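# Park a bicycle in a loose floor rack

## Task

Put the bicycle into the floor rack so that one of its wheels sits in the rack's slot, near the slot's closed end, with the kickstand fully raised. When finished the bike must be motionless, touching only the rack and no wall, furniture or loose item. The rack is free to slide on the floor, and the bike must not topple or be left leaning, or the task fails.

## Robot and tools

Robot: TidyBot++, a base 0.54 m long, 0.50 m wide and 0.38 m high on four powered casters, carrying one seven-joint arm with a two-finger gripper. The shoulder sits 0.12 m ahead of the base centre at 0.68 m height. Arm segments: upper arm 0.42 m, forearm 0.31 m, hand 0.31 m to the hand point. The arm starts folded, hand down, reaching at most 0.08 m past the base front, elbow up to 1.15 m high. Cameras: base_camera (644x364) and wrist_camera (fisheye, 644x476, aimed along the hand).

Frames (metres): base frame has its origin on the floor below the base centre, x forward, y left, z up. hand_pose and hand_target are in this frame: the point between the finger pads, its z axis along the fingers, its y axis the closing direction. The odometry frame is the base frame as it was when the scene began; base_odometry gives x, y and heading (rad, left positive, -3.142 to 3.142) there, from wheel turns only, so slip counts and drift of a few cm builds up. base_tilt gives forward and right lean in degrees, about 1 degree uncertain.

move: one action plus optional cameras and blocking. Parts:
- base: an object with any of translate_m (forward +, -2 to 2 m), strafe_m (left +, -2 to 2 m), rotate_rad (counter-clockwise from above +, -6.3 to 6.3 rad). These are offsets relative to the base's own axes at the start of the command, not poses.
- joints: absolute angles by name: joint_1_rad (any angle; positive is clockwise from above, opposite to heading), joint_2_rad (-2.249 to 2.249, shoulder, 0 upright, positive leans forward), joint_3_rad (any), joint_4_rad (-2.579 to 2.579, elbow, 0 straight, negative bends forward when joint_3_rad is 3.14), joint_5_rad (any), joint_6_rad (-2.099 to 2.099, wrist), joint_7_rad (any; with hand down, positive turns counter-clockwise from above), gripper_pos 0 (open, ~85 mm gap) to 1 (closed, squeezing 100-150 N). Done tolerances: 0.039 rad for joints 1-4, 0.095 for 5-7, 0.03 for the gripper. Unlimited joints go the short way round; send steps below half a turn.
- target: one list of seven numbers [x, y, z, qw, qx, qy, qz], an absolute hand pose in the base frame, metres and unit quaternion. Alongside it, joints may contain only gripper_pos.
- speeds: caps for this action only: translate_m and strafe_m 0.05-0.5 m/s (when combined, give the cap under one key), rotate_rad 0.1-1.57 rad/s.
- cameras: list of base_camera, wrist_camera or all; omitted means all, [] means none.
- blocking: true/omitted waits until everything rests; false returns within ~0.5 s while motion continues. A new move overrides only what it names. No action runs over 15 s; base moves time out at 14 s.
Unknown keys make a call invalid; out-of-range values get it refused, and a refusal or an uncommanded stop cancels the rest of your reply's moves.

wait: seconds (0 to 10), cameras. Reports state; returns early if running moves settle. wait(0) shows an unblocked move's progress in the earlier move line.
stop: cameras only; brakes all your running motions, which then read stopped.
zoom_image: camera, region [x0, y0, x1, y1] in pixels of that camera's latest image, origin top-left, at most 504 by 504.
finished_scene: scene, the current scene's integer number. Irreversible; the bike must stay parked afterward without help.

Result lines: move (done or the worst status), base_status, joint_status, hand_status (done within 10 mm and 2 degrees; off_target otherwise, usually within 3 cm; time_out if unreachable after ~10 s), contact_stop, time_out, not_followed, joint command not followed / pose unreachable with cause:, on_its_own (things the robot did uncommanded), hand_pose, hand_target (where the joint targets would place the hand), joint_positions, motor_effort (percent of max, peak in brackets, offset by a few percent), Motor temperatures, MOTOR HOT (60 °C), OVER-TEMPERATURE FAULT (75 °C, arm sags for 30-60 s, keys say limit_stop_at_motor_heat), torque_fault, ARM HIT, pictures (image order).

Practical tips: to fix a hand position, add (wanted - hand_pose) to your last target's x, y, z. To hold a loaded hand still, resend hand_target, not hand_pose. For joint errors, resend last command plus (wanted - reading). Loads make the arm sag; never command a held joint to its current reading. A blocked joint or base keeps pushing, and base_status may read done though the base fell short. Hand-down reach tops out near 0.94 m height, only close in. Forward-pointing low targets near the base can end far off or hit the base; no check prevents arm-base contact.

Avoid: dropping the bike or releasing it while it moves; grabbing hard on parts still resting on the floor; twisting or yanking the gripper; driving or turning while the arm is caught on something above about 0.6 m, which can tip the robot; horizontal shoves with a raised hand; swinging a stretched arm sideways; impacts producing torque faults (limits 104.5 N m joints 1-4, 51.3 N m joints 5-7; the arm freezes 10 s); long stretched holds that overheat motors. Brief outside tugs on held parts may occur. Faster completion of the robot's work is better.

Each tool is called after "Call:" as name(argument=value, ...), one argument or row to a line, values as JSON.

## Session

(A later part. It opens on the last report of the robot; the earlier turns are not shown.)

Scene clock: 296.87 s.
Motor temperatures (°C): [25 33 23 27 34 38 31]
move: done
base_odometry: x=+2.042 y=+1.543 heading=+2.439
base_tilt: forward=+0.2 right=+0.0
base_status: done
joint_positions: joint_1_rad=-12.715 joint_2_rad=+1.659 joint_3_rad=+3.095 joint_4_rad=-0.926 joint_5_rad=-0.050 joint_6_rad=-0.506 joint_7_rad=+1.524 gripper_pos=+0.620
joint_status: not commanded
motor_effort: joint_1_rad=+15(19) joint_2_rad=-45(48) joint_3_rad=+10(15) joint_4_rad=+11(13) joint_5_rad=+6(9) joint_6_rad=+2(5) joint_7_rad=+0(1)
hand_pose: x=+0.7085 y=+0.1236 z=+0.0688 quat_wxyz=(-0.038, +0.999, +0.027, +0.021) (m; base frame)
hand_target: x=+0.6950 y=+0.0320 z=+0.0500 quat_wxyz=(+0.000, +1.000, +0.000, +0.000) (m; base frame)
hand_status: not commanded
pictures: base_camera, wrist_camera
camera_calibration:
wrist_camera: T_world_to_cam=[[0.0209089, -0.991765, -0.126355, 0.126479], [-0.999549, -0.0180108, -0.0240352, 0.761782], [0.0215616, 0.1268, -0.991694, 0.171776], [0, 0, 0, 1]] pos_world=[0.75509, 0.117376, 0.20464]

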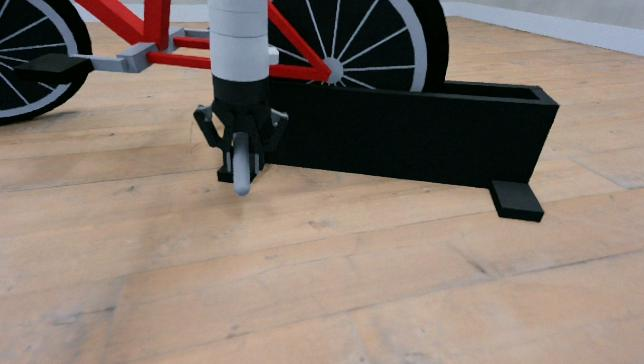

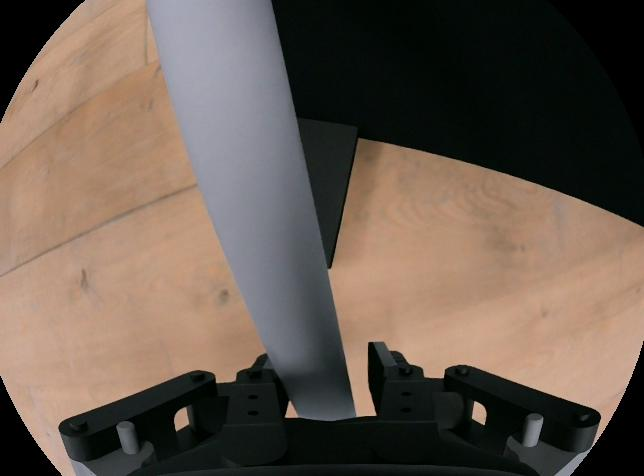

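Call:
move(
  base={"strafe_m": -0.05},
  target=[0.695, 0.032, 0.065, 0, 1, 0, 0],
  speeds={"strafe_m": 0.06},
  cameras=["wrist_camera", "base_camera"],
)

Scene clock: 298.30 s.
Motor temperatures (°C): [25 33 23 27 34 38 31]
move: off_target
base_odometry: x=+2.074 y=+1.581 heading=+2.439
base_tilt: forward=+0.2 right=+0.0
base_status: done
joint_positions: joint_1_rad=-12.722 joint_2_rad=+1.633 joint_3_rad=+3.098 joint_4_rad=-0.951 joint_5_rad=-0.050 joint_6_rad=-0.507 joint_7_rad=+1.534 gripper_pos=+0.619
joint_status: not commanded
motor_effort: joint_1_rad=+17(20) joint_2_rad=-43(46) joint_3_rad=+9(13) joint_4_rad=+7(11) joint_5_rad=+2(6) joint_6_rad=-2(5) joint_7_rad=-3(4)
hand_pose: x=+0.7091 y=+0.1262 z=+0.0795 quat_wxyz=(-0.037, +0.998, +0.036, +0.022) (m; base frame)
hand_target: x=+0.6950 y=+0.0320 z=+0.0650 quat_wxyz=(+0.000, +1.000, +0.000, +0.000) (m; base frame)
hand_status: off_target (0.096 m and 6.4 deg from the pose sent, 0.093 m and 5.9 deg at the start)
pictures: base_camera, wrist_camera
camera_calibration:
wrist_camera: T_world_to_cam=[[0.0383229, -0.991597, -0.123555, 0.117862], [-0.999045, -0.035422, -0.025591, 0.764572], [0.0209994, 0.124418, -0.992008, 0.182834], [0, 0, 0, 1]] pos_world=[0.755485, 0.121207, 0.215501]

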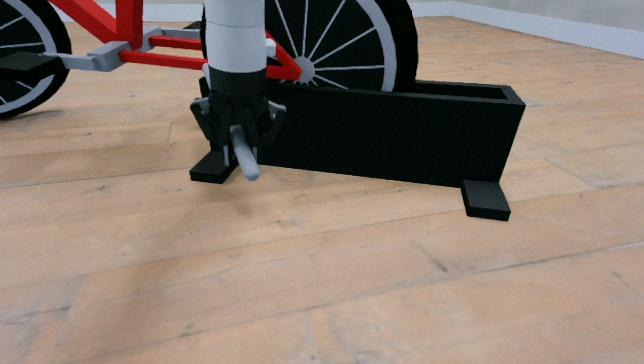

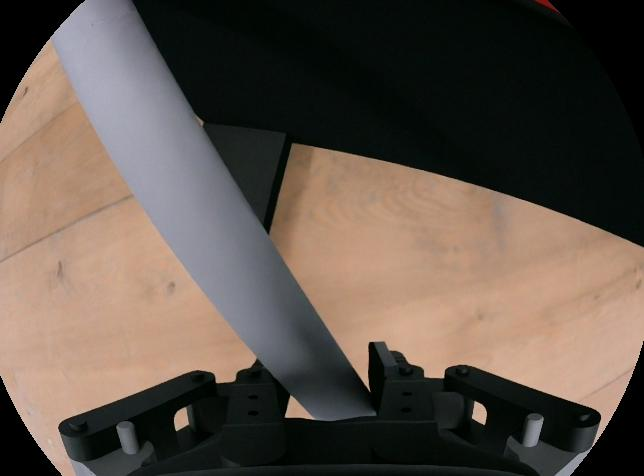

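Call:
move(
  base={"strafe_m": -0.04},
  target=[0.695, 0.032, 0.10, 0, 1, 0, 0],
  speeds={"strafe_m": 0.06},
  cameras=["wrist_camera", "base_camera"],
)

Scene clock: 299.90 s.
Motor temperatures (°C): [25 33 23 27 34 38 31]
move: off_target
base_odometry: x=+2.100 y=+1.612 heading=+2.440
base_tilt: forward=+0.3 right=+0.0
base_status: done
joint_positions: joint_1_rad=-12.666 joint_2_rad=+1.573 joint_3_rad=+3.124 joint_4_rad=-1.040 joint_5_rad=-0.048 joint_6_rad=-0.479 joint_7_rad=+1.547 gripper_pos=+0.619
joint_status: not commanded
motor_effort: joint_1_rad=+7(21) joint_2_rad=-50(52) joint_3_rad=+1(11) joint_4_rad=+9(9) joint_5_rad=-1(4) joint_6_rad=-2(11) joint_7_rad=-2(6)
hand_pose: x=+0.7094 y=+0.0774 z=+0.0993 quat_wxyz=(-0.022, +0.999, +0.017, +0.023) (m; base frame)
hand_target: x=+0.6950 y=+0.0320 z=+0.1000 quat_wxyz=(+0.000, +1.000, +0.000, +0.000) (m; base frame)
hand_status: off_target (0.048 m and 4.1 deg from the pose sent, 0.097 m and 6.4 deg at the start)
pictures: base_camera, wrist_camera
camera_calibration:
wrist_camera: T_world_to_cam=[[0.000282358, -0.995495, -0.094817, 0.0963288], [-0.999595, 0.0024175, -0.0283584, 0.761439], [0.0284598, 0.0947866, -0.995091, 0.205817], [0, 0, 0, 1]] pos_world=[0.755246, 0.0745453, 0.235534]

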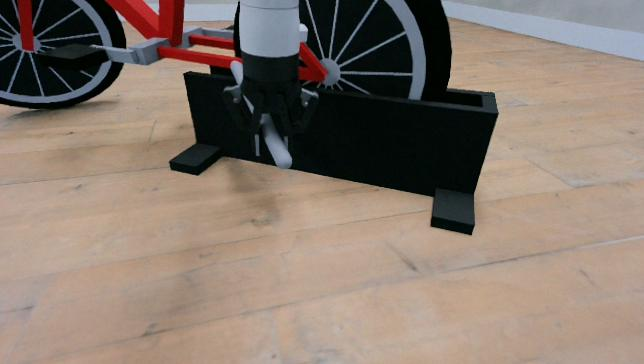

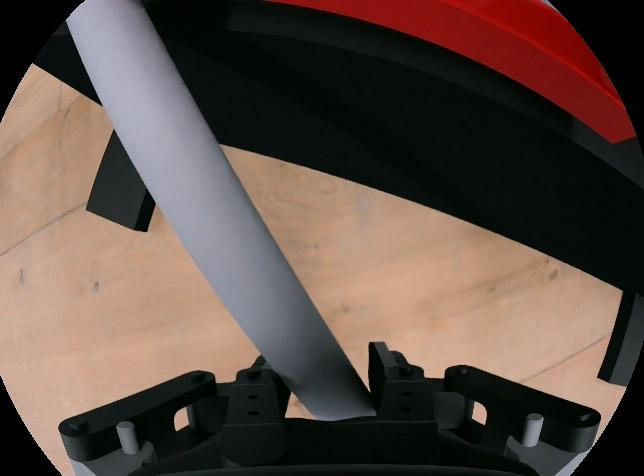

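Call:
move(
  joints={"gripper_pos": 0.35},
  cameras=[],
)

Call:
move(
  target=[0.62, 0.04, 0.17, 0, 1, 0, 0],
  cameras=[],
)

Call:
move(
  base={"translate_m": -0.12},
  target=[0.60, 0.08, 0.28, 0, 1, 0, 0],
  cameras=["wrist_camera", "base_camera"],
)

Scene clock: 301.07 s.
Motor temperatures (°C): [25 33 23 27 34 38 31]
move: done
base_odometry: x=+2.100 y=+1.612 heading=+2.439
base_tilt: forward=+0.3 right=+0.0
base_status: not commanded
joint_positions: joint_1_rad=-12.626 joint_2_rad=+1.538 joint_3_rad=+3.159 joint_4_rad=-1.039 joint_5_rad=-0.034 joint_6_rad=-0.480 joint_7_rad=+1.561 gripper_pos=+0.349
joint_status: all done
motor_effort: joint_1_rad=+0(7) joint_2_rad=-42(50) joint_3_rad=-3(9) joint_4_rad=+6(10) joint_5_rad=-2(7) joint_6_rad=-4(5) joint_7_rad=-1(8)
hand_pose: x=+0.7329 y=+0.0328 z=+0.1194 quat_wxyz=(-0.001, +0.999, +0.010, +0.042) (m; base frame)
hand_target: x=+0.6950 y=+0.0320 z=+0.1000 quat_wxyz=(+0.000, +1.000, +0.000, +0.000) (m; base frame)
hand_status: not commanded
pictures: none
No camera images: "cameras" was empty.

Scene clock: 302.87 s.
Motor temperatures (°C): [25 33 23 27 34 38 31]
move: off_target
base_odometry: x=+2.100 y=+1.612 heading=+2.439
base_tilt: forward=+0.2 right=+0.0
base_status: not commanded
joint_positions: joint_1_rad=-12.646 joint_2_rad=+1.334 joint_3_rad=+3.164 joint_4_rad=-1.501 joint_5_rad=-0.034 joint_6_rad=-0.373 joint_7_rad=+1.555 gripper_pos=+0.350
joint_status: not commanded
motor_effort: joint_1_rad=+1(5) joint_2_rad=-41(45) joint_3_rad=+0(8) joint_4_rad=+6(8) joint_5_rad=+1(5) joint_6_rad=-1(10) joint_7_rad=+1(3)
hand_pose: x=+0.6013 y=+0.0302 z=+0.1700 quat_wxyz=(+0.007, +0.999, +0.013, -0.033) (m; base frame)
hand_target: x=+0.6200 y=+0.0400 z=+0.1700 quat_wxyz=(+0.000, +1.000, +0.000, +0.000) (m; base frame)
hand_status: off_target (0.021 m and 4.1 deg from the pose sent, 0.124 m and 5.0 deg at the start)
pictures: none
No camera images: "cameras" was empty.

Scene clock: 304.17 s.
Motor temperatures (°C): [25 33 23 27 34 38 31]
move: off_target
base_odometry: x=+2.191 y=+1.534 heading=+2.440
base_tilt: forward=+0.2 right=+0.0
base_status: done
joint_positions: joint_1_rad=-12.736 joint_2_rad=+1.070 joint_3_rad=+3.164 joint_4_rad=-1.672 joint_5_rad=-0.034 joint_6_rad=-0.373 joint_7_rad=+1.509 gripper_pos=+0.350
joint_status: not commanded
motor_effort: joint_1_rad=+1(2) joint_2_rad=-40(43) joint_3_rad=-1(2) joint_4_rad=+7(9) joint_5_rad=+0(2) joint_6_rad=+0(2) joint_7_rad=+1(1)
hand_pose: x=+0.6132 y=+0.0767 z=+0.2827 quat_wxyz=(+0.002, +0.999, +0.033, +0.014) (m; base frame)
hand_target: x=+0.6000 y=+0.0800 z=+0.2800 quat_wxyz=(+0.000, +1.000, +0.000, +0.000) (m; base frame)
hand_status: off_target (0.014 m and 4.1 deg from the pose sent, 0.121 m and 4.1 deg at the start)
pictures: base_camera, wrist_camera
camera_calibration:
wrist_camera: T_world_to_cam=[[0.0307138, -0.998408, -0.0473011, 0.081166], [-0.99949, -0.0302629, -0.0102194, 0.667784], [0.00877162, 0.0475908, -0.998828, 0.407916], [0, 0, 0, 1]] pos_world=[0.661372, 0.0818328, 0.418102]

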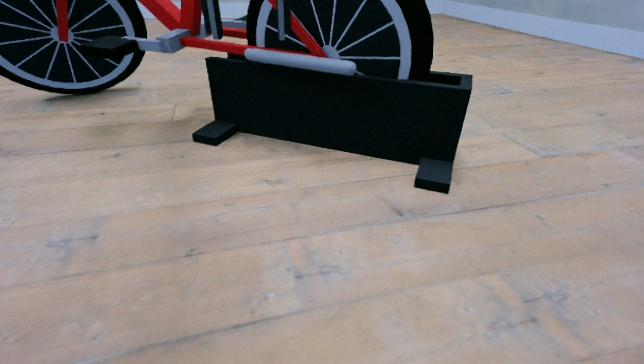

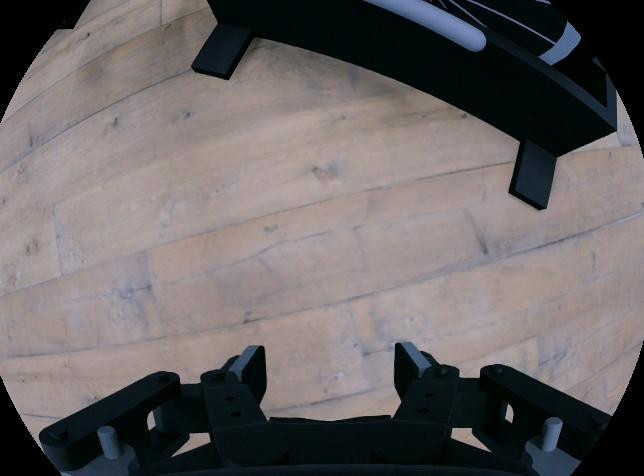

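Call:
move(
)

Call:
zoom_image(
  camera="base_camera",
  region=[180, 0, 500, 180],
)

Scene clock: 304.63 s.
Motor temperatures (°C): [25 33 23 27 34 38 31]
base_odometry: x=+2.191 y=+1.534 heading=+2.440
base_tilt: forward=+0.2 right=+0.0
base_status: done
joint_positions: joint_1_rad=-12.736 joint_2_rad=+1.070 joint_3_rad=+3.164 joint_4_rad=-1.672 joint_5_rad=-0.034 joint_6_rad=-0.373 joint_7_rad=+1.509 gripper_pos=+0.350
joint_status: not commanded
motor_effort: joint_1_rad=+1(2) joint_2_rad=-39(43) joint_3_rad=-1(2) joint_4_rad=+7(9) joint_5_rad=+1(2) joint_6_rad=+0(2) joint_7_rad=+1(1)
hand_pose: x=+0.6132 y=+0.0767 z=+0.2827 quat_wxyz=(+0.002, +0.999, +0.033, +0.014) (m; base frame)
hand_target: x=+0.6000 y=+0.0800 z=+0.2800 quat_wxyz=(+0.000, +1.000, +0.000, +0.000) (m; base frame)
hand_status: off_target (0.014 m and 4.1 deg from the pose sent, 0.121 m and 4.1 deg at the start)
pictures: base_camera, wrist_camera
camera_calibration:
wrist_camera: T_world_to_cam=[[0.0302846, -0.998421, -0.0473055, 0.0814264], [-0.999503, -0.0298359, -0.0101625, 0.667708], [0.00873509, 0.0475897, -0.998829, 0.407931], [0, 0, 0, 1]] pos_world=[0.661347, 0.0818062, 0.418091]

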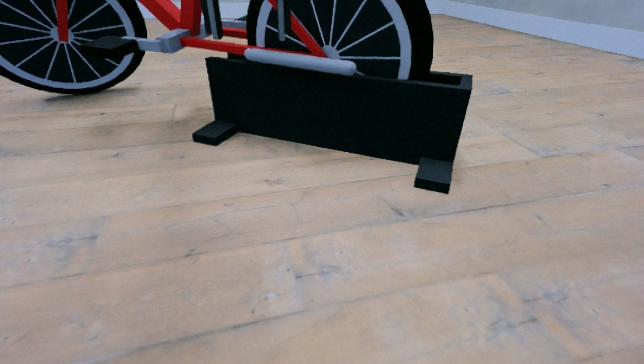

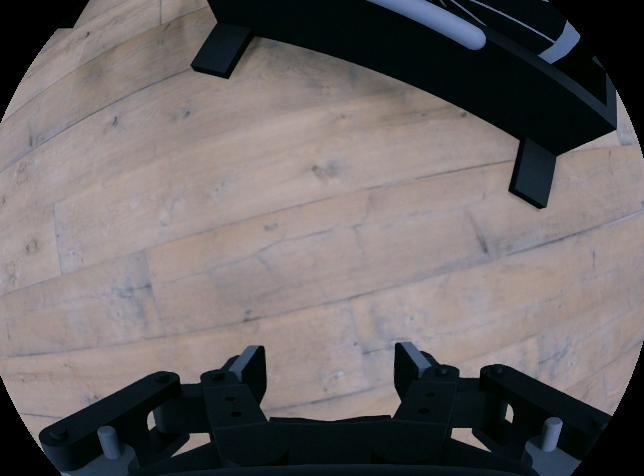

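Scaled by 1.575.

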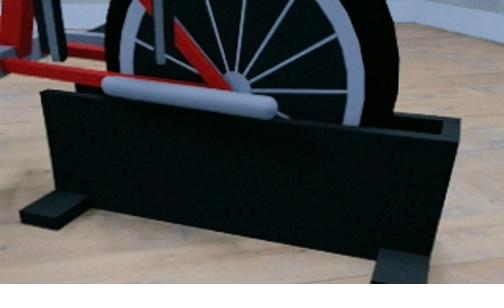

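Call:
move(
  base={"translate_m": -0.3},
)

Call:
move(
  joints={"joint_1_rad": 0.0, "joint_2_rad": 0.2, "joint_3_rad": 3.14, "joint_4_rad": -1.45, "joint_5_rad": 0, "joint_6_rad": -0.75, "joint_7_rad": 1.57},
)

Scene clock: 306.77 s.
Motor temperatures (°C): [25 33 23 27 34 38 31]
move: done
base_odometry: x=+2.421 y=+1.340 heading=+2.440
base_tilt: forward=+0.3 right=+0.0
base_status: done
joint_positions: joint_1_rad=-12.736 joint_2_rad=+1.070 joint_3_rad=+3.164 joint_4_rad=-1.684 joint_5_rad=-0.034 joint_6_rad=-0.373 joint_7_rad=+1.508 gripper_pos=+0.350
joint_status: not commanded
motor_effort: joint_1_rad=+1(2) joint_2_rad=-39(41) joint_3_rad=-1(2) joint_4_rad=+7(9) joint_5_rad=+1(2) joint_6_rad=+0(1) joint_7_rad=+1(1)
hand_pose: x=+0.6057 y=+0.0756 z=+0.2811 quat_wxyz=(+0.003, +0.999, +0.033, +0.008) (m; base frame)
hand_target: x=+0.6000 y=+0.0800 z=+0.2800 quat_wxyz=(+0.000, +1.000, +0.000, +0.000) (m; base frame)
hand_status: not commanded
pictures: base_camera, wrist_camera
camera_calibration:
wrist_camera: T_world_to_cam=[[0.0294217, -0.998523, -0.0456851, 0.0805492], [-0.99956, -0.0295604, 0.00236484, 0.656633], [-0.00371182, 0.0455955, -0.998953, 0.414171], [0, 0, 0, 1]] pos_world=[0.655512, 0.0809562, 0.415865]

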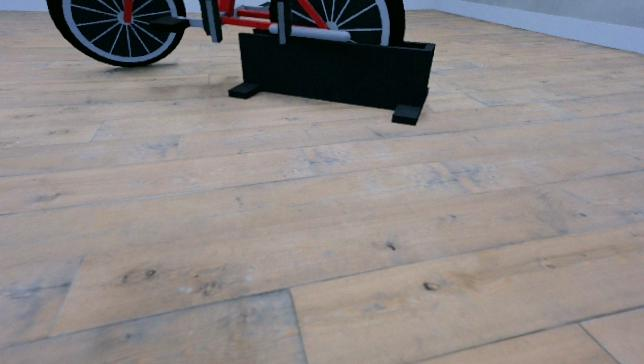

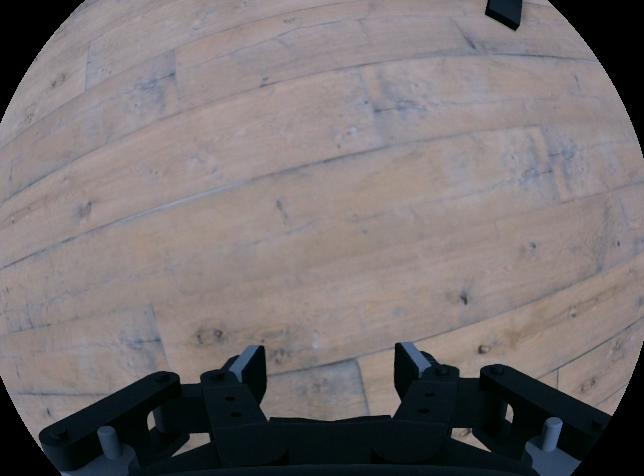

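Scene clock: 308.93 s.
Motor temperatures (°C): [25 33 23 27 34 38 31]
move: done
base_odometry: x=+2.421 y=+1.340 heading=+2.440
base_tilt: forward=+0.2 right=+0.0
base_status: not commanded
joint_positions: joint_1_rad=-12.584 joint_2_rad=+0.202 joint_3_rad=+3.164 joint_4_rad=-1.463 joint_5_rad=-0.034 joint_6_rad=-0.683 joint_7_rad=+1.524 gripper_pos=+0.350
joint_status: all done
motor_effort: joint_1_rad=+1(2) joint_2_rad=-28(43) joint_3_rad=+0(1) joint_4_rad=+20(21) joint_5_rad=+0(2) joint_6_rad=+6(7) joint_7_rad=+1(2)
hand_pose: x=+0.7384 y=+0.0061 z=+0.8461 quat_wxyz=(-0.021, +0.922, -0.031, +0.386) (m; base frame)
hand_target: x=+0.7262 y=+0.0023 z=+0.8398 quat_wxyz=(-0.001, +0.932, +0.000, +0.362) (m; base frame)
hand_status: not commanded
pictures: base_camera, wrist_camera
camera_calibration:
wrist_camera: T_world_to_cam=[[-0.0297267, -0.99184, -0.123978, 0.142894], [-0.710931, 0.108168, -0.694894, 1.1619], [0.702634, 0.067483, -0.708345, 0.214695], [0, 0, 0, 1]] pos_world=[0.679429, 0.00155855, 0.977194]

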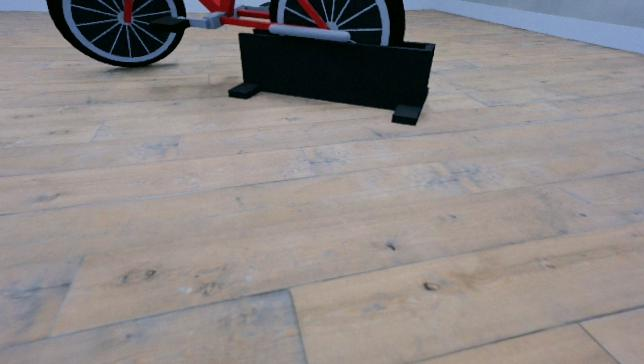

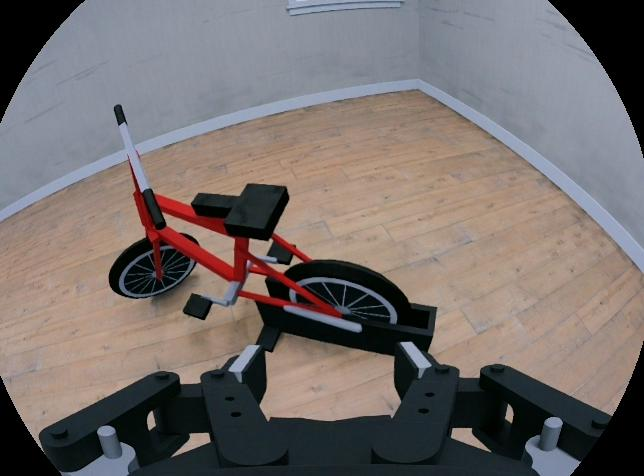

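Call:
zoom_image(
  camera="wrist_camera",
  region=[220, 240, 450, 370],
)

Call:
zoom_image(
  camera="base_camera",
  region=[190, 0, 450, 130],
)

Scaled by 2.191.

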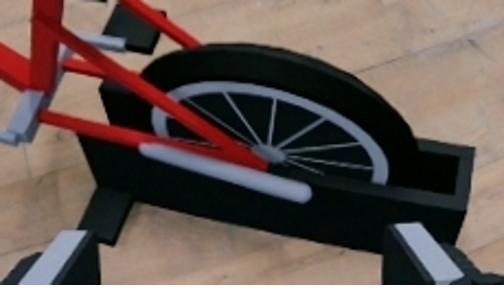

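Scaled by 1.938.

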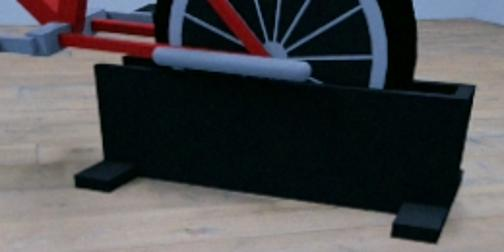

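Call:
zoom_image(
  camera="wrist_camera",
  region=[90, 90, 320, 340],
)

Scaled by 2.016.

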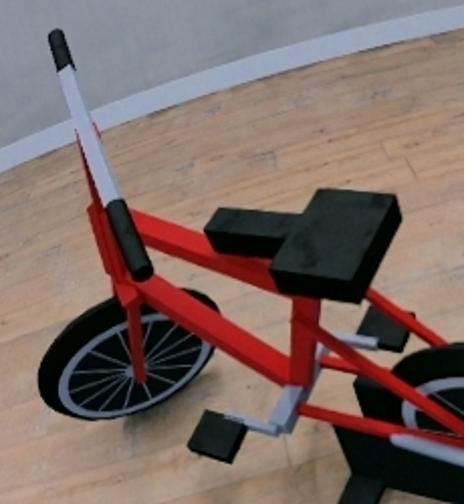

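Call:
move(
  base={"rotate_rad": -0.365},
  cameras=[],
)

Call:
move(
  base={"strafe_m": 0.72, "translate_m": 0.2},
)

Scene clock: 312.30 s.
Motor temperatures (°C): [25 32 23 27 34 38 31]
move: done
base_odometry: x=+2.421 y=+1.340 heading=+2.075
base_tilt: forward=+0.3 right=+0.0
base_status: done
joint_positions: joint_1_rad=-12.560 joint_2_rad=+0.202 joint_3_rad=+3.153 joint_4_rad=-1.463 joint_5_rad=-0.034 joint_6_rad=-0.685 joint_7_rad=+1.524 gripper_pos=+0.350
joint_status: not commanded
motor_effort: joint_1_rad=+1(4) joint_2_rad=-27(28) joint_3_rad=+0(3) joint_4_rad=+21(21) joint_5_rad=+1(2) joint_6_rad=+6(6) joint_7_rad=+1(1)
hand_pose: x=+0.7379 y=-0.0030 z=+0.8458 quat_wxyz=(-0.019, +0.922, -0.037, +0.385) (m; base frame)
hand_target: x=+0.7262 y=+0.0023 z=+0.8398 quat_wxyz=(-0.001, +0.932, +0.000, +0.362) (m; base frame)
hand_status: not commanded
pictures: none
No camera images: "cameras" was empty.

Scene clock: 315.10 s.
Motor temperatures (°C): [25 32 23 27 34 38 31]
move: done
base_odometry: x=+1.694 y=+1.168 heading=+2.075
base_tilt: forward=+0.3 right=+0.0
base_status: done
joint_positions: joint_1_rad=-12.563 joint_2_rad=+0.202 joint_3_rad=+3.153 joint_4_rad=-1.463 joint_5_rad=-0.034 joint_6_rad=-0.686 joint_7_rad=+1.524 gripper_pos=+0.350
joint_status: not commanded
motor_effort: joint_1_rad=+1(3) joint_2_rad=-28(28) joint_3_rad=+1(2) joint_4_rad=+21(21) joint_5_rad=+1(2) joint_6_rad=+7(7) joint_7_rad=+0(1)
hand_pose: x=+0.7378 y=-0.0008 z=+0.8457 quat_wxyz=(-0.020, +0.922, -0.036, +0.385) (m; base frame)
hand_target: x=+0.7262 y=+0.0023 z=+0.8398 quat_wxyz=(-0.001, +0.932, +0.000, +0.362) (m; base frame)
hand_status: not commanded
pictures: base_camera, wrist_camera
camera_calibration:
wrist_camera: T_world_to_cam=[[-0.040226, -0.991239, -0.125806, 0.145327], [-0.711327, 0.116831, -0.693083, 1.16072], [0.701709, 0.061609, -0.709795, 0.217204], [0, 0, 0, 1]] pos_world=[0.679086, -0.00493708, 0.976931]

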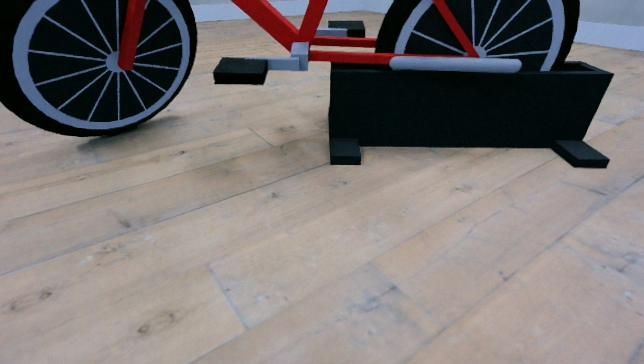

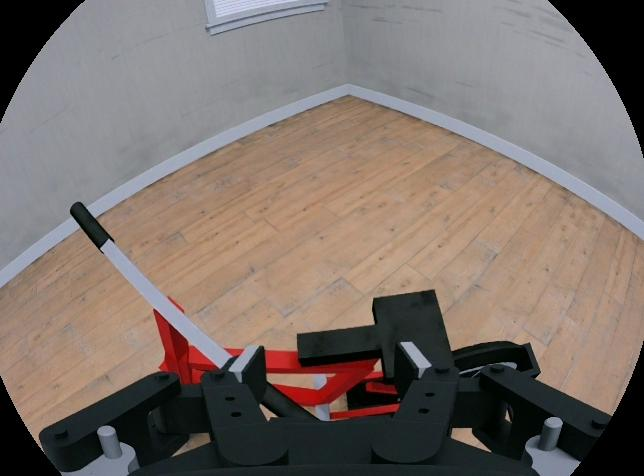

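Call:
move(
  base={"strafe_m": -0.37},
  joints={"gripper_pos": 0.1},
  cameras=[],
)

Call:
move(
  base={"translate_m": 0.23},
  cameras=[],
)

Call:
move(
  target=[0.6, 0.03, 0.52, 0, 0.7071, -0.7071, 0],
)

Scene clock: 317.87 s.
Motor temperatures (°C): [25 32 23 27 34 38 31]
move: done
base_odometry: x=+2.018 y=+1.347 heading=+2.075
base_tilt: forward=+0.3 right=+0.0
base_status: done
joint_positions: joint_1_rad=-12.561 joint_2_rad=+0.201 joint_3_rad=+3.152 joint_4_rad=-1.462 joint_5_rad=-0.034 joint_6_rad=-0.688 joint_7_rad=+1.524 gripper_pos=+0.100
joint_status: all done
motor_effort: joint_1_rad=+1(4) joint_2_rad=-27(29) joint_3_rad=+0(3) joint_4_rad=+21(21) joint_5_rad=+1(2) joint_6_rad=+6(7) joint_7_rad=+1(1)
hand_pose: x=+0.7376 y=-0.0014 z=+0.8462 quat_wxyz=(-0.020, +0.922, -0.036, +0.385) (m; base frame)
hand_target: x=+0.7262 y=+0.0023 z=+0.8398 quat_wxyz=(-0.001, +0.932, +0.000, +0.362) (m; base frame)
hand_status: not commanded
pictures: none
No camera images: "cameras" was empty.

Scene clock: 319.50 s.
Motor temperatures (°C): [25 32 23 27 34 38 31]
move: done
base_odometry: x=+1.907 y=+1.548 heading=+2.075
base_tilt: forward=+0.2 right=+0.0
base_status: done
joint_positions: joint_1_rad=-12.561 joint_2_rad=+0.200 joint_3_rad=+3.152 joint_4_rad=-1.460 joint_5_rad=-0.034 joint_6_rad=-0.690 joint_7_rad=+1.524 gripper_pos=+0.100
joint_status: not commanded
motor_effort: joint_1_rad=+1(2) joint_2_rad=-27(32) joint_3_rad=+0(1) joint_4_rad=+21(22) joint_5_rad=+1(2) joint_6_rad=+6(7) joint_7_rad=+1(1)
hand_pose: x=+0.7374 y=-0.0014 z=+0.8476 quat_wxyz=(-0.020, +0.922, -0.036, +0.385) (m; base frame)
hand_target: x=+0.7262 y=+0.0023 z=+0.8398 quat_wxyz=(-0.001, +0.932, +0.000, +0.362) (m; base frame)
hand_status: not commanded
pictures: none
No camera images: "cameras" was empty.

Scene clock: 321.70 s.
Motor temperatures (°C): [25 32 23 27 34 38 31]
move: off_target
base_odometry: x=+1.907 y=+1.548 heading=+2.075
base_tilt: forward=+0.2 right=+0.0
base_status: not commanded
joint_positions: joint_1_rad=-12.857 joint_2_rad=+0.599 joint_3_rad=+3.497 joint_4_rad=-1.653 joint_5_rad=-0.224 joint_6_rad=-0.845 joint_7_rad=+0.230 gripper_pos=+0.100
joint_status: not commanded
motor_effort: joint_1_rad=+1(1) joint_2_rad=-34(36) joint_3_rad=+3(3) joint_4_rad=+14(21) joint_5_rad=+1(2) joint_6_rad=+0(6) joint_7_rad=+1(1)
hand_pose: x=+0.6260 y=+0.0207 z=+0.5300 quat_wxyz=(-0.017, +0.737, -0.674, +0.042) (m; base frame)
hand_target: x=+0.6000 y=+0.0300 z=+0.5200 quat_wxyz=(+0.000, +0.707, -0.707, +0.000) (m; base frame)
hand_status: off_target (0.029 m and 7.3 deg from the pose sent, 0.357 m and 94.7 deg at the start)
pictures: base_camera, wrist_camera
camera_calibration:
wrist_camera: T_world_to_cam=[[-0.989475, -0.0548095, -0.133921, 0.701592], [-0.0529424, 0.998445, -0.0174663, 0.0713649], [0.13467, -0.0101924, -0.990838, 0.57563], [0, 0, 0, 1]] pos_world=[0.620465, -0.026933, 0.66556]

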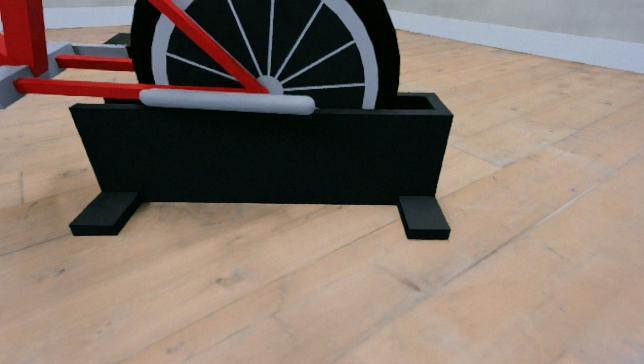

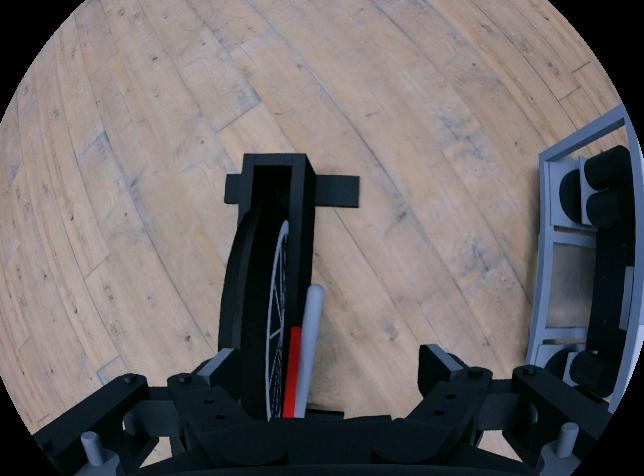

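Call:
move(
  base={"translate_m": 0.06},
  cameras=[],
)

Call:
move(
  target=[0.68, 0.085, 0.47, 0, 0.7071, -0.7071, 0],
)

Scene clock: 323.20 s.
Motor temperatures (°C): [25 32 23 27 34 38 31]
move: done
base_odometry: x=+1.878 y=+1.601 heading=+2.074
base_tilt: forward=+0.2 right=-0.1
base_status: done
joint_positions: joint_1_rad=-12.858 joint_2_rad=+0.600 joint_3_rad=+3.498 joint_4_rad=-1.655 joint_5_rad=-0.225 joint_6_rad=-0.852 joint_7_rad=+0.227 gripper_pos=+0.100
joint_status: not commanded
motor_effort: joint_1_rad=+1(2) joint_2_rad=-33(36) joint_3_rad=+3(3) joint_4_rad=+14(15) joint_5_rad=+1(2) joint_6_rad=+1(1) joint_7_rad=+1(1)
hand_pose: x=+0.6228 y=+0.0211 z=+0.5286 quat_wxyz=(-0.015, +0.736, -0.676, +0.038) (m; base frame)
hand_target: x=+0.6000 y=+0.0300 z=+0.5200 quat_wxyz=(+0.000, +0.707, -0.707, +0.000) (m; base frame)
hand_status: not commanded
pictures: none
No camera images: "cameras" was empty.

Scene clock: 324.57 s.
Motor temperatures (°C): [25 32 23 27 34 38 31]
move: off_target
base_odometry: x=+1.878 y=+1.601 heading=+2.074
base_tilt: forward=+0.3 right=+0.0
base_status: not commanded
joint_positions: joint_1_rad=-12.890 joint_2_rad=+0.825 joint_3_rad=+3.498 joint_4_rad=-1.384 joint_5_rad=-0.267 joint_6_rad=-0.908 joint_7_rad=+0.129 gripper_pos=+0.100
joint_status: not commanded
motor_effort: joint_1_rad=+1(2) joint_2_rad=-40(42) joint_3_rad=+3(4) joint_4_rad=+14(15) joint_5_rad=+1(2) joint_6_rad=+0(1) joint_7_rad=+1(1)
hand_pose: x=+0.6998 y=+0.0603 z=+0.4809 quat_wxyz=(-0.010, +0.726, -0.686, +0.043) (m; base frame)
hand_target: x=+0.6800 y=+0.0850 z=+0.4700 quat_wxyz=(+0.000, +0.707, -0.707, +0.000) (m; base frame)
hand_status: off_target (0.033 m and 6.0 deg from the pose sent, 0.104 m and 6.7 deg at the start)
pictures: base_camera, wrist_camera
camera_calibration:
wrist_camera: T_world_to_cam=[[-0.991765, -0.023344, -0.125928, 0.766073], [-0.0200505, 0.999425, -0.0273581, 0.016579], [0.126494, -0.0246078, -0.991662, 0.524346], [0, 0, 0, 1]] pos_world=[0.693769, 0.0142168, 0.616898]

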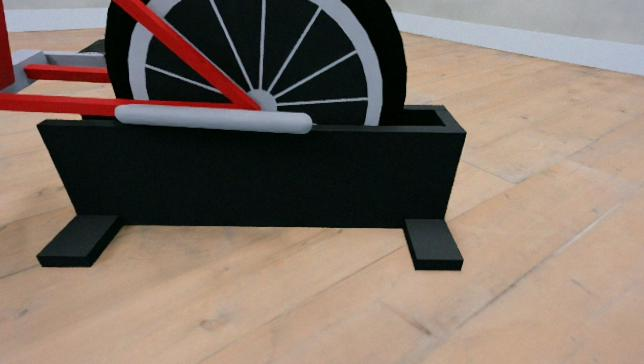

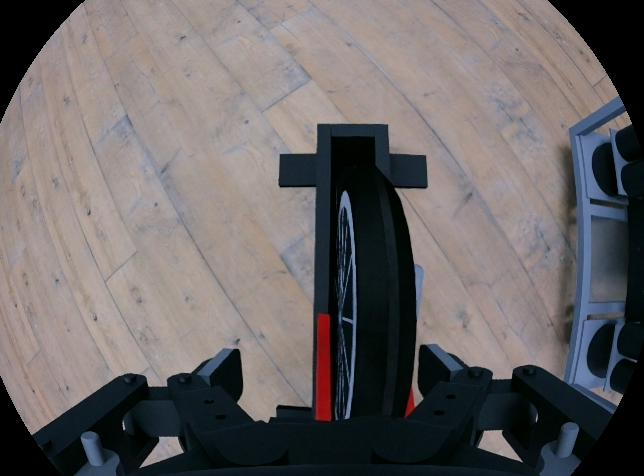

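Call:
move(
  target=[0.658, 0.105, 0.40, 0, 0.7071, -0.7071, 0],
)

Scene clock: 325.80 s.
Motor temperatures (°C): [25 32 23 27 34 38 31]
move: off_target
base_odometry: x=+1.878 y=+1.601 heading=+2.074
base_tilt: forward=+0.3 right=+0.0
base_status: not commanded
joint_positions: joint_1_rad=-12.956 joint_2_rad=+0.918 joint_3_rad=+3.498 joint_4_rad=-1.475 joint_5_rad=-0.357 joint_6_rad=-0.859 joint_7_rad=+0.128 gripper_pos=+0.100
joint_status: not commanded
motor_effort: joint_1_rad=+1(3) joint_2_rad=-40(44) joint_3_rad=+4(5) joint_4_rad=+11(14) joint_5_rad=+2(2) joint_6_rad=-1(1) joint_7_rad=+1(1)
hand_pose: x=+0.6457 y=+0.0978 z=+0.4081 quat_wxyz=(+0.022, +0.722, -0.691, -0.009) (m; base frame)
hand_target: x=+0.6580 y=+0.1050 z=+0.4000 quat_wxyz=(+0.000, +0.707, -0.707, +0.000) (m; base frame)
hand_status: off_target (0.016 m and 3.7 deg from the pose sent, 0.101 m and 6.0 deg at the start)
pictures: base_camera, wrist_camera
camera_calibration:
wrist_camera: T_world_to_cam=[[-0.999944, -0.00703593, -0.00791097, 0.659614], [-0.00702231, 0.999974, -0.00174785, -0.0429156], [0.00792306, -0.0016922, -0.999967, 0.537693], [0, 0, 0, 1]] pos_world=[0.655016, 0.0484654, 0.542819]

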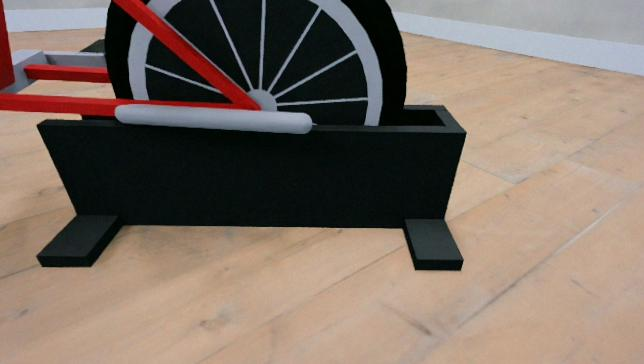

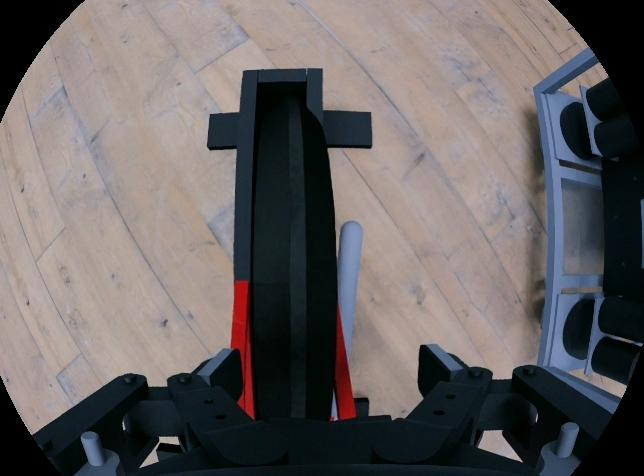

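Call:
move(
  target=[0.676, 0.105, 0.36, 0, 0.7071, -0.7071, 0],
)

Scene clock: 326.90 s.
Motor temperatures (°C): [25 32 23 27 34 38 31]
move: off_target
base_odometry: x=+1.878 y=+1.601 heading=+2.074
base_tilt: forward=+0.3 right=+0.0
base_status: not commanded
joint_positions: joint_1_rad=-12.955 joint_2_rad=+1.009 joint_3_rad=+3.498 joint_4_rad=-1.419 joint_5_rad=-0.379 joint_6_rad=-0.846 joint_7_rad=+0.128 gripper_pos=+0.100
joint_status: not commanded
motor_effort: joint_1_rad=+1(1) joint_2_rad=-41(44) joint_3_rad=+4(4) joint_4_rad=+11(12) joint_5_rad=+1(2) joint_6_rad=-1(1) joint_7_rad=+1(1)
hand_pose: x=+0.6546 y=+0.1005 z=+0.3707 quat_wxyz=(+0.031, +0.722, -0.691, -0.011) (m; base frame)
hand_target: x=+0.6760 y=+0.1050 z=+0.3600 quat_wxyz=(+0.000, +0.707, -0.707, +0.000) (m; base frame)
hand_status: off_target (0.024 m and 4.5 deg from the pose sent, 0.057 m and 3.7 deg at the start)
pictures: base_camera, wrist_camera
camera_calibration:
wrist_camera: T_world_to_cam=[[-0.999943, -0.00764623, 0.00747421, 0.662628], [-0.0077346, 0.9999, -0.0118661, -0.041367], [-0.00738273, -0.0119233, -0.999902, 0.511267], [0, 0, 0, 1]] pos_world=[0.666044, 0.0525254, 0.505773]

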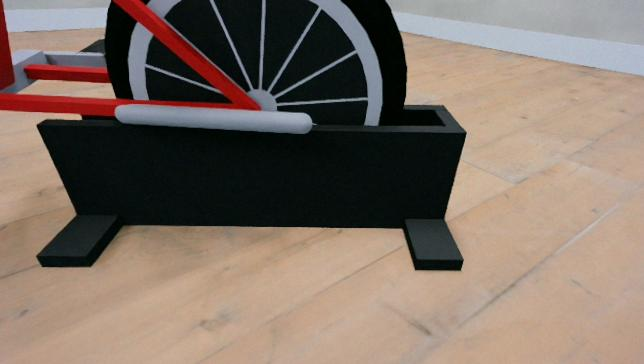

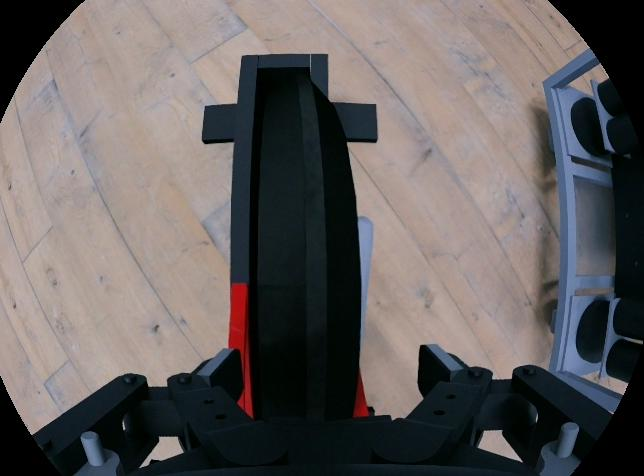

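Call:
move(
  target=[0.685, 0.105, 0.322, 0, 0.7071, -0.7071, 0],
)

Call:
move(
  joints={"gripper_pos": 0.6},
)

Scene clock: 327.93 s.
Motor temperatures (°C): [25 32 23 27 34 38 31]
move: off_target
base_odometry: x=+1.878 y=+1.601 heading=+2.074
base_tilt: forward=+0.2 right=+0.0
base_status: not commanded
joint_positions: joint_1_rad=-12.943 joint_2_rad=+1.090 joint_3_rad=+3.498 joint_4_rad=-1.371 joint_5_rad=-0.402 joint_6_rad=-0.814 joint_7_rad=+0.128 gripper_pos=+0.100
joint_status: not commanded
motor_effort: joint_1_rad=+1(1) joint_2_rad=-43(45) joint_3_rad=+4(4) joint_4_rad=+10(12) joint_5_rad=+1(2) joint_6_rad=-1(1) joint_7_rad=+1(1)
hand_pose: x=+0.6655 y=+0.0964 z=+0.3345 quat_wxyz=(+0.033, +0.718, -0.696, -0.007) (m; base frame)
hand_target: x=+0.6850 y=+0.1050 z=+0.3220 quat_wxyz=(+0.000, +0.707, -0.707, +0.000) (m; base frame)
hand_status: off_target (0.025 m and 4.3 deg from the pose sent, 0.058 m and 4.5 deg at the start)
pictures: base_camera, wrist_camera
camera_calibration:
wrist_camera: T_world_to_cam=[[-0.999976, 0.00468085, 0.00513479, 0.673338], [0.00457693, 0.999788, -0.0200676, -0.0430769], [-0.00522763, -0.0200436, -0.999785, 0.474373], [0, 0, 0, 1]] pos_world=[0.675998, 0.0494241, 0.469949]

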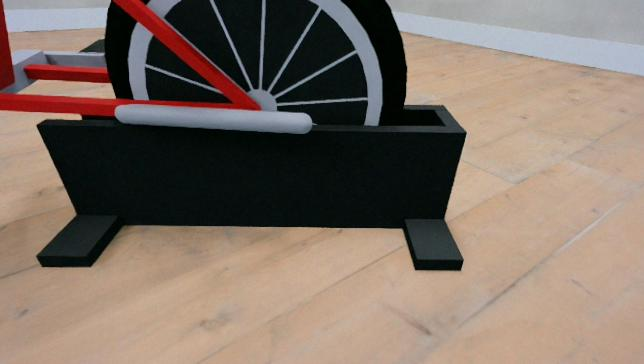

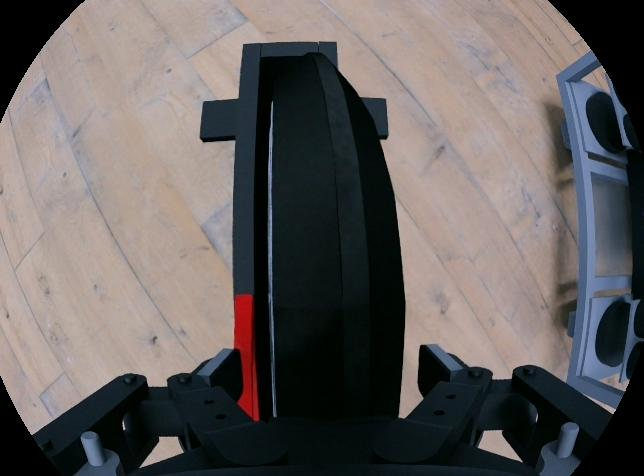

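Scene clock: 328.77 s.
Motor temperatures (°C): [25 32 23 27 34 38 31]
move: off_target
base_odometry: x=+1.878 y=+1.601 heading=+2.074
base_tilt: forward=+0.2 right=+0.0
base_status: not commanded
joint_positions: joint_1_rad=-12.943 joint_2_rad=+1.086 joint_3_rad=+3.498 joint_4_rad=-1.375 joint_5_rad=-0.404 joint_6_rad=-0.814 joint_7_rad=+0.128 gripper_pos=+0.492
joint_status: gripper_pos off_target (ended at +0.492, target +0.600)
motor_effort: joint_1_rad=+3(4) joint_2_rad=-38(46) joint_3_rad=+5(6) joint_4_rad=+13(16) joint_5_rad=+1(2) joint_6_rad=+2(10) joint_7_rad=+0(1)
hand_pose: x=+0.6648 y=+0.0968 z=+0.3360 quat_wxyz=(+0.032, +0.717, -0.696, -0.008) (m; base frame)
hand_target: x=+0.6850 y=+0.1050 z=+0.3220 quat_wxyz=(+0.000, +0.707, -0.707, +0.000) (m; base frame)
hand_status: not commanded
pictures: base_camera, wrist_camera
camera_calibration:
wrist_camera: T_world_to_cam=[[-0.999964, 0.00680211, 0.00501679, 0.672493], [0.00671068, 0.999815, -0.0180218, -0.0454937], [-0.00513845, -0.0179875, -0.999825, 0.475637], [0, 0, 0, 1]] pos_world=[0.675219, 0.0494664, 0.47136]

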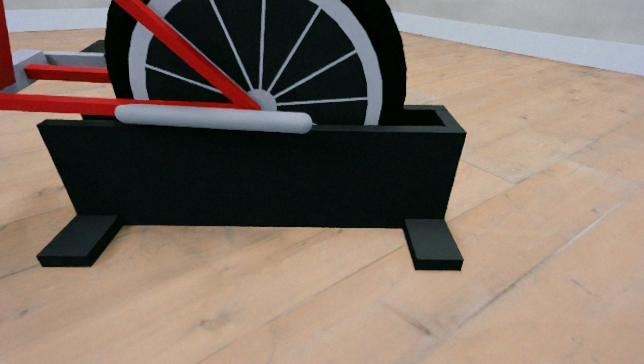

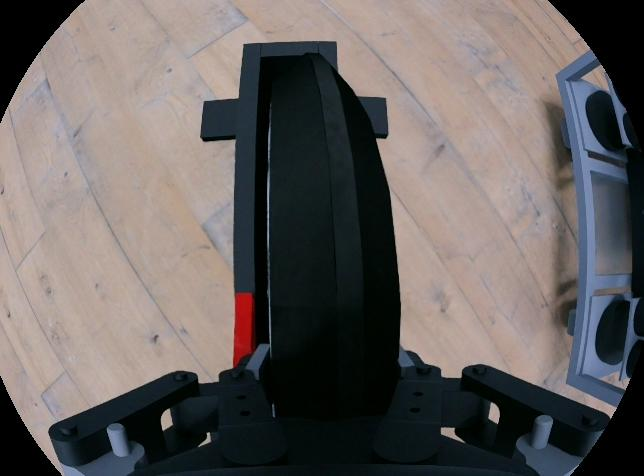

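Call:
move(
  joints={"gripper_pos": 0.85},
  cameras=[],
)

Call:
move(
  target=[0.685, 0.105, 0.42, 0, 0.7071, -0.7071, 0],
)

Scene clock: 329.57 s.
Motor temperatures (°C): [25 32 23 27 34 38 31]
move: off_target
base_odometry: x=+1.878 y=+1.601 heading=+2.074
base_tilt: forward=+0.3 right=+0.0
base_status: not commanded
joint_positions: joint_1_rad=-12.943 joint_2_rad=+1.086 joint_3_rad=+3.498 joint_4_rad=-1.375 joint_5_rad=-0.404 joint_6_rad=-0.814 joint_7_rad=+0.128 gripper_pos=+0.492
joint_status: gripper_pos off_target (ended at +0.492, target +0.850)
motor_effort: joint_1_rad=+2(2) joint_2_rad=-40(42) joint_3_rad=+5(6) joint_4_rad=+13(14) joint_5_rad=+2(2) joint_6_rad=+2(3) joint_7_rad=+1(1)
hand_pose: x=+0.6649 y=+0.0968 z=+0.3362 quat_wxyz=(+0.032, +0.717, -0.696, -0.008) (m; base frame)
hand_target: x=+0.6850 y=+0.1050 z=+0.3220 quat_wxyz=(+0.000, +0.707, -0.707, +0.000) (m; base frame)
hand_status: not commanded
pictures: none
No camera images: "cameras" was empty.

Scene clock: 330.67 s.
Motor temperatures (°C): [25 32 23 27 34 38 31]
move: off_target
base_odometry: x=+1.878 y=+1.601 heading=+2.074
base_tilt: forward=+0.3 right=-0.1
base_status: not commanded
joint_positions: joint_1_rad=-12.943 joint_2_rad=+1.082 joint_3_rad=+3.498 joint_4_rad=-1.378 joint_5_rad=-0.404 joint_6_rad=-0.815 joint_7_rad=+0.126 gripper_pos=+0.493
joint_status: not commanded
motor_effort: joint_1_rad=+1(2) joint_2_rad=-68(68) joint_3_rad=+8(8) joint_4_rad=+16(17) joint_5_rad=+1(2) joint_6_rad=-7(8) joint_7_rad=+0(1)
hand_pose: x=+0.6644 y=+0.0968 z=+0.3380 quat_wxyz=(+0.032, +0.716, -0.698, -0.008) (m; base frame)
hand_target: x=+0.6850 y=+0.1050 z=+0.4200 quat_wxyz=(+0.000, +0.707, -0.707, +0.000) (m; base frame)
hand_status: off_target (0.085 m and 4.0 deg from the pose sent, 0.087 m and 4.1 deg at the start)
pictures: base_camera, wrist_camera
camera_calibration:
wrist_camera: T_world_to_cam=[[-0.999939, 0.0102414, 0.00414541, 0.672037], [0.010169, 0.999802, -0.0171162, -0.0480682], [-0.00431988, -0.017073, -0.999845, 0.476995], [0, 0, 0, 1]] pos_world=[0.674546, 0.0493198, 0.473312]

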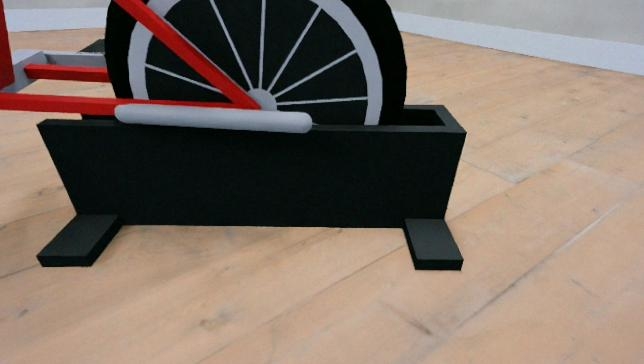

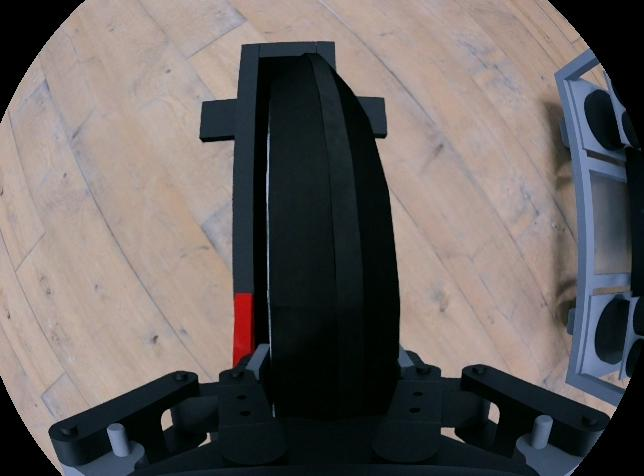

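Call:
move(
  target=[0.685, 0.105, 0.455, 0, 0.7071, -0.7071, 0],
)

Scene clock: 331.47 s.
Motor temperatures (°C): [25 32 23 27 34 38 31]
move: off_target
base_odometry: x=+1.878 y=+1.601 heading=+2.074
base_tilt: forward=+0.2 right=+0.0
base_status: not commanded
joint_positions: joint_1_rad=-12.943 joint_2_rad=+1.079 joint_3_rad=+3.493 joint_4_rad=-1.378 joint_5_rad=-0.388 joint_6_rad=-0.822 joint_7_rad=+0.109 gripper_pos=+0.494
joint_status: not commanded
motor_effort: joint_1_rad=+1(2) joint_2_rad=-78(79) joint_3_rad=+9(9) joint_4_rad=+18(18) joint_5_rad=+1(3) joint_6_rad=-10(12) joint_7_rad=-1(1)
hand_pose: x=+0.6621 y=+0.0964 z=+0.3393 quat_wxyz=(+0.036, +0.714, -0.699, -0.008) (m; base frame)
hand_target: x=+0.6850 y=+0.1050 z=+0.4550 quat_wxyz=(+0.000, +0.707, -0.707, +0.000) (m; base frame)
hand_status: off_target (0.118 m and 4.4 deg from the pose sent, 0.119 m and 4.0 deg at the start)
pictures: base_camera, wrist_camera
camera_calibration:
wrist_camera: T_world_to_cam=[[-0.999845, 0.0139108, 0.010746, 0.667078], [0.0136575, 0.999635, -0.0232939, -0.0477925], [-0.0110661, -0.0231436, -0.999671, 0.483307], [0, 0, 0, 1]] pos_world=[0.672976, 0.0496809, 0.474866]

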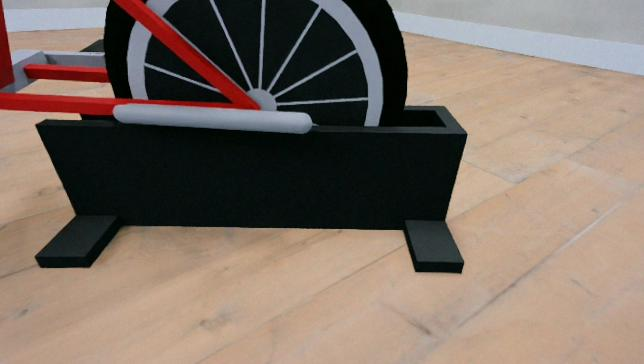

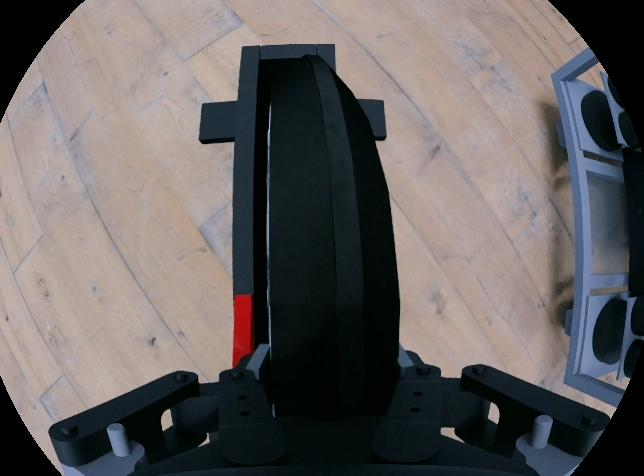

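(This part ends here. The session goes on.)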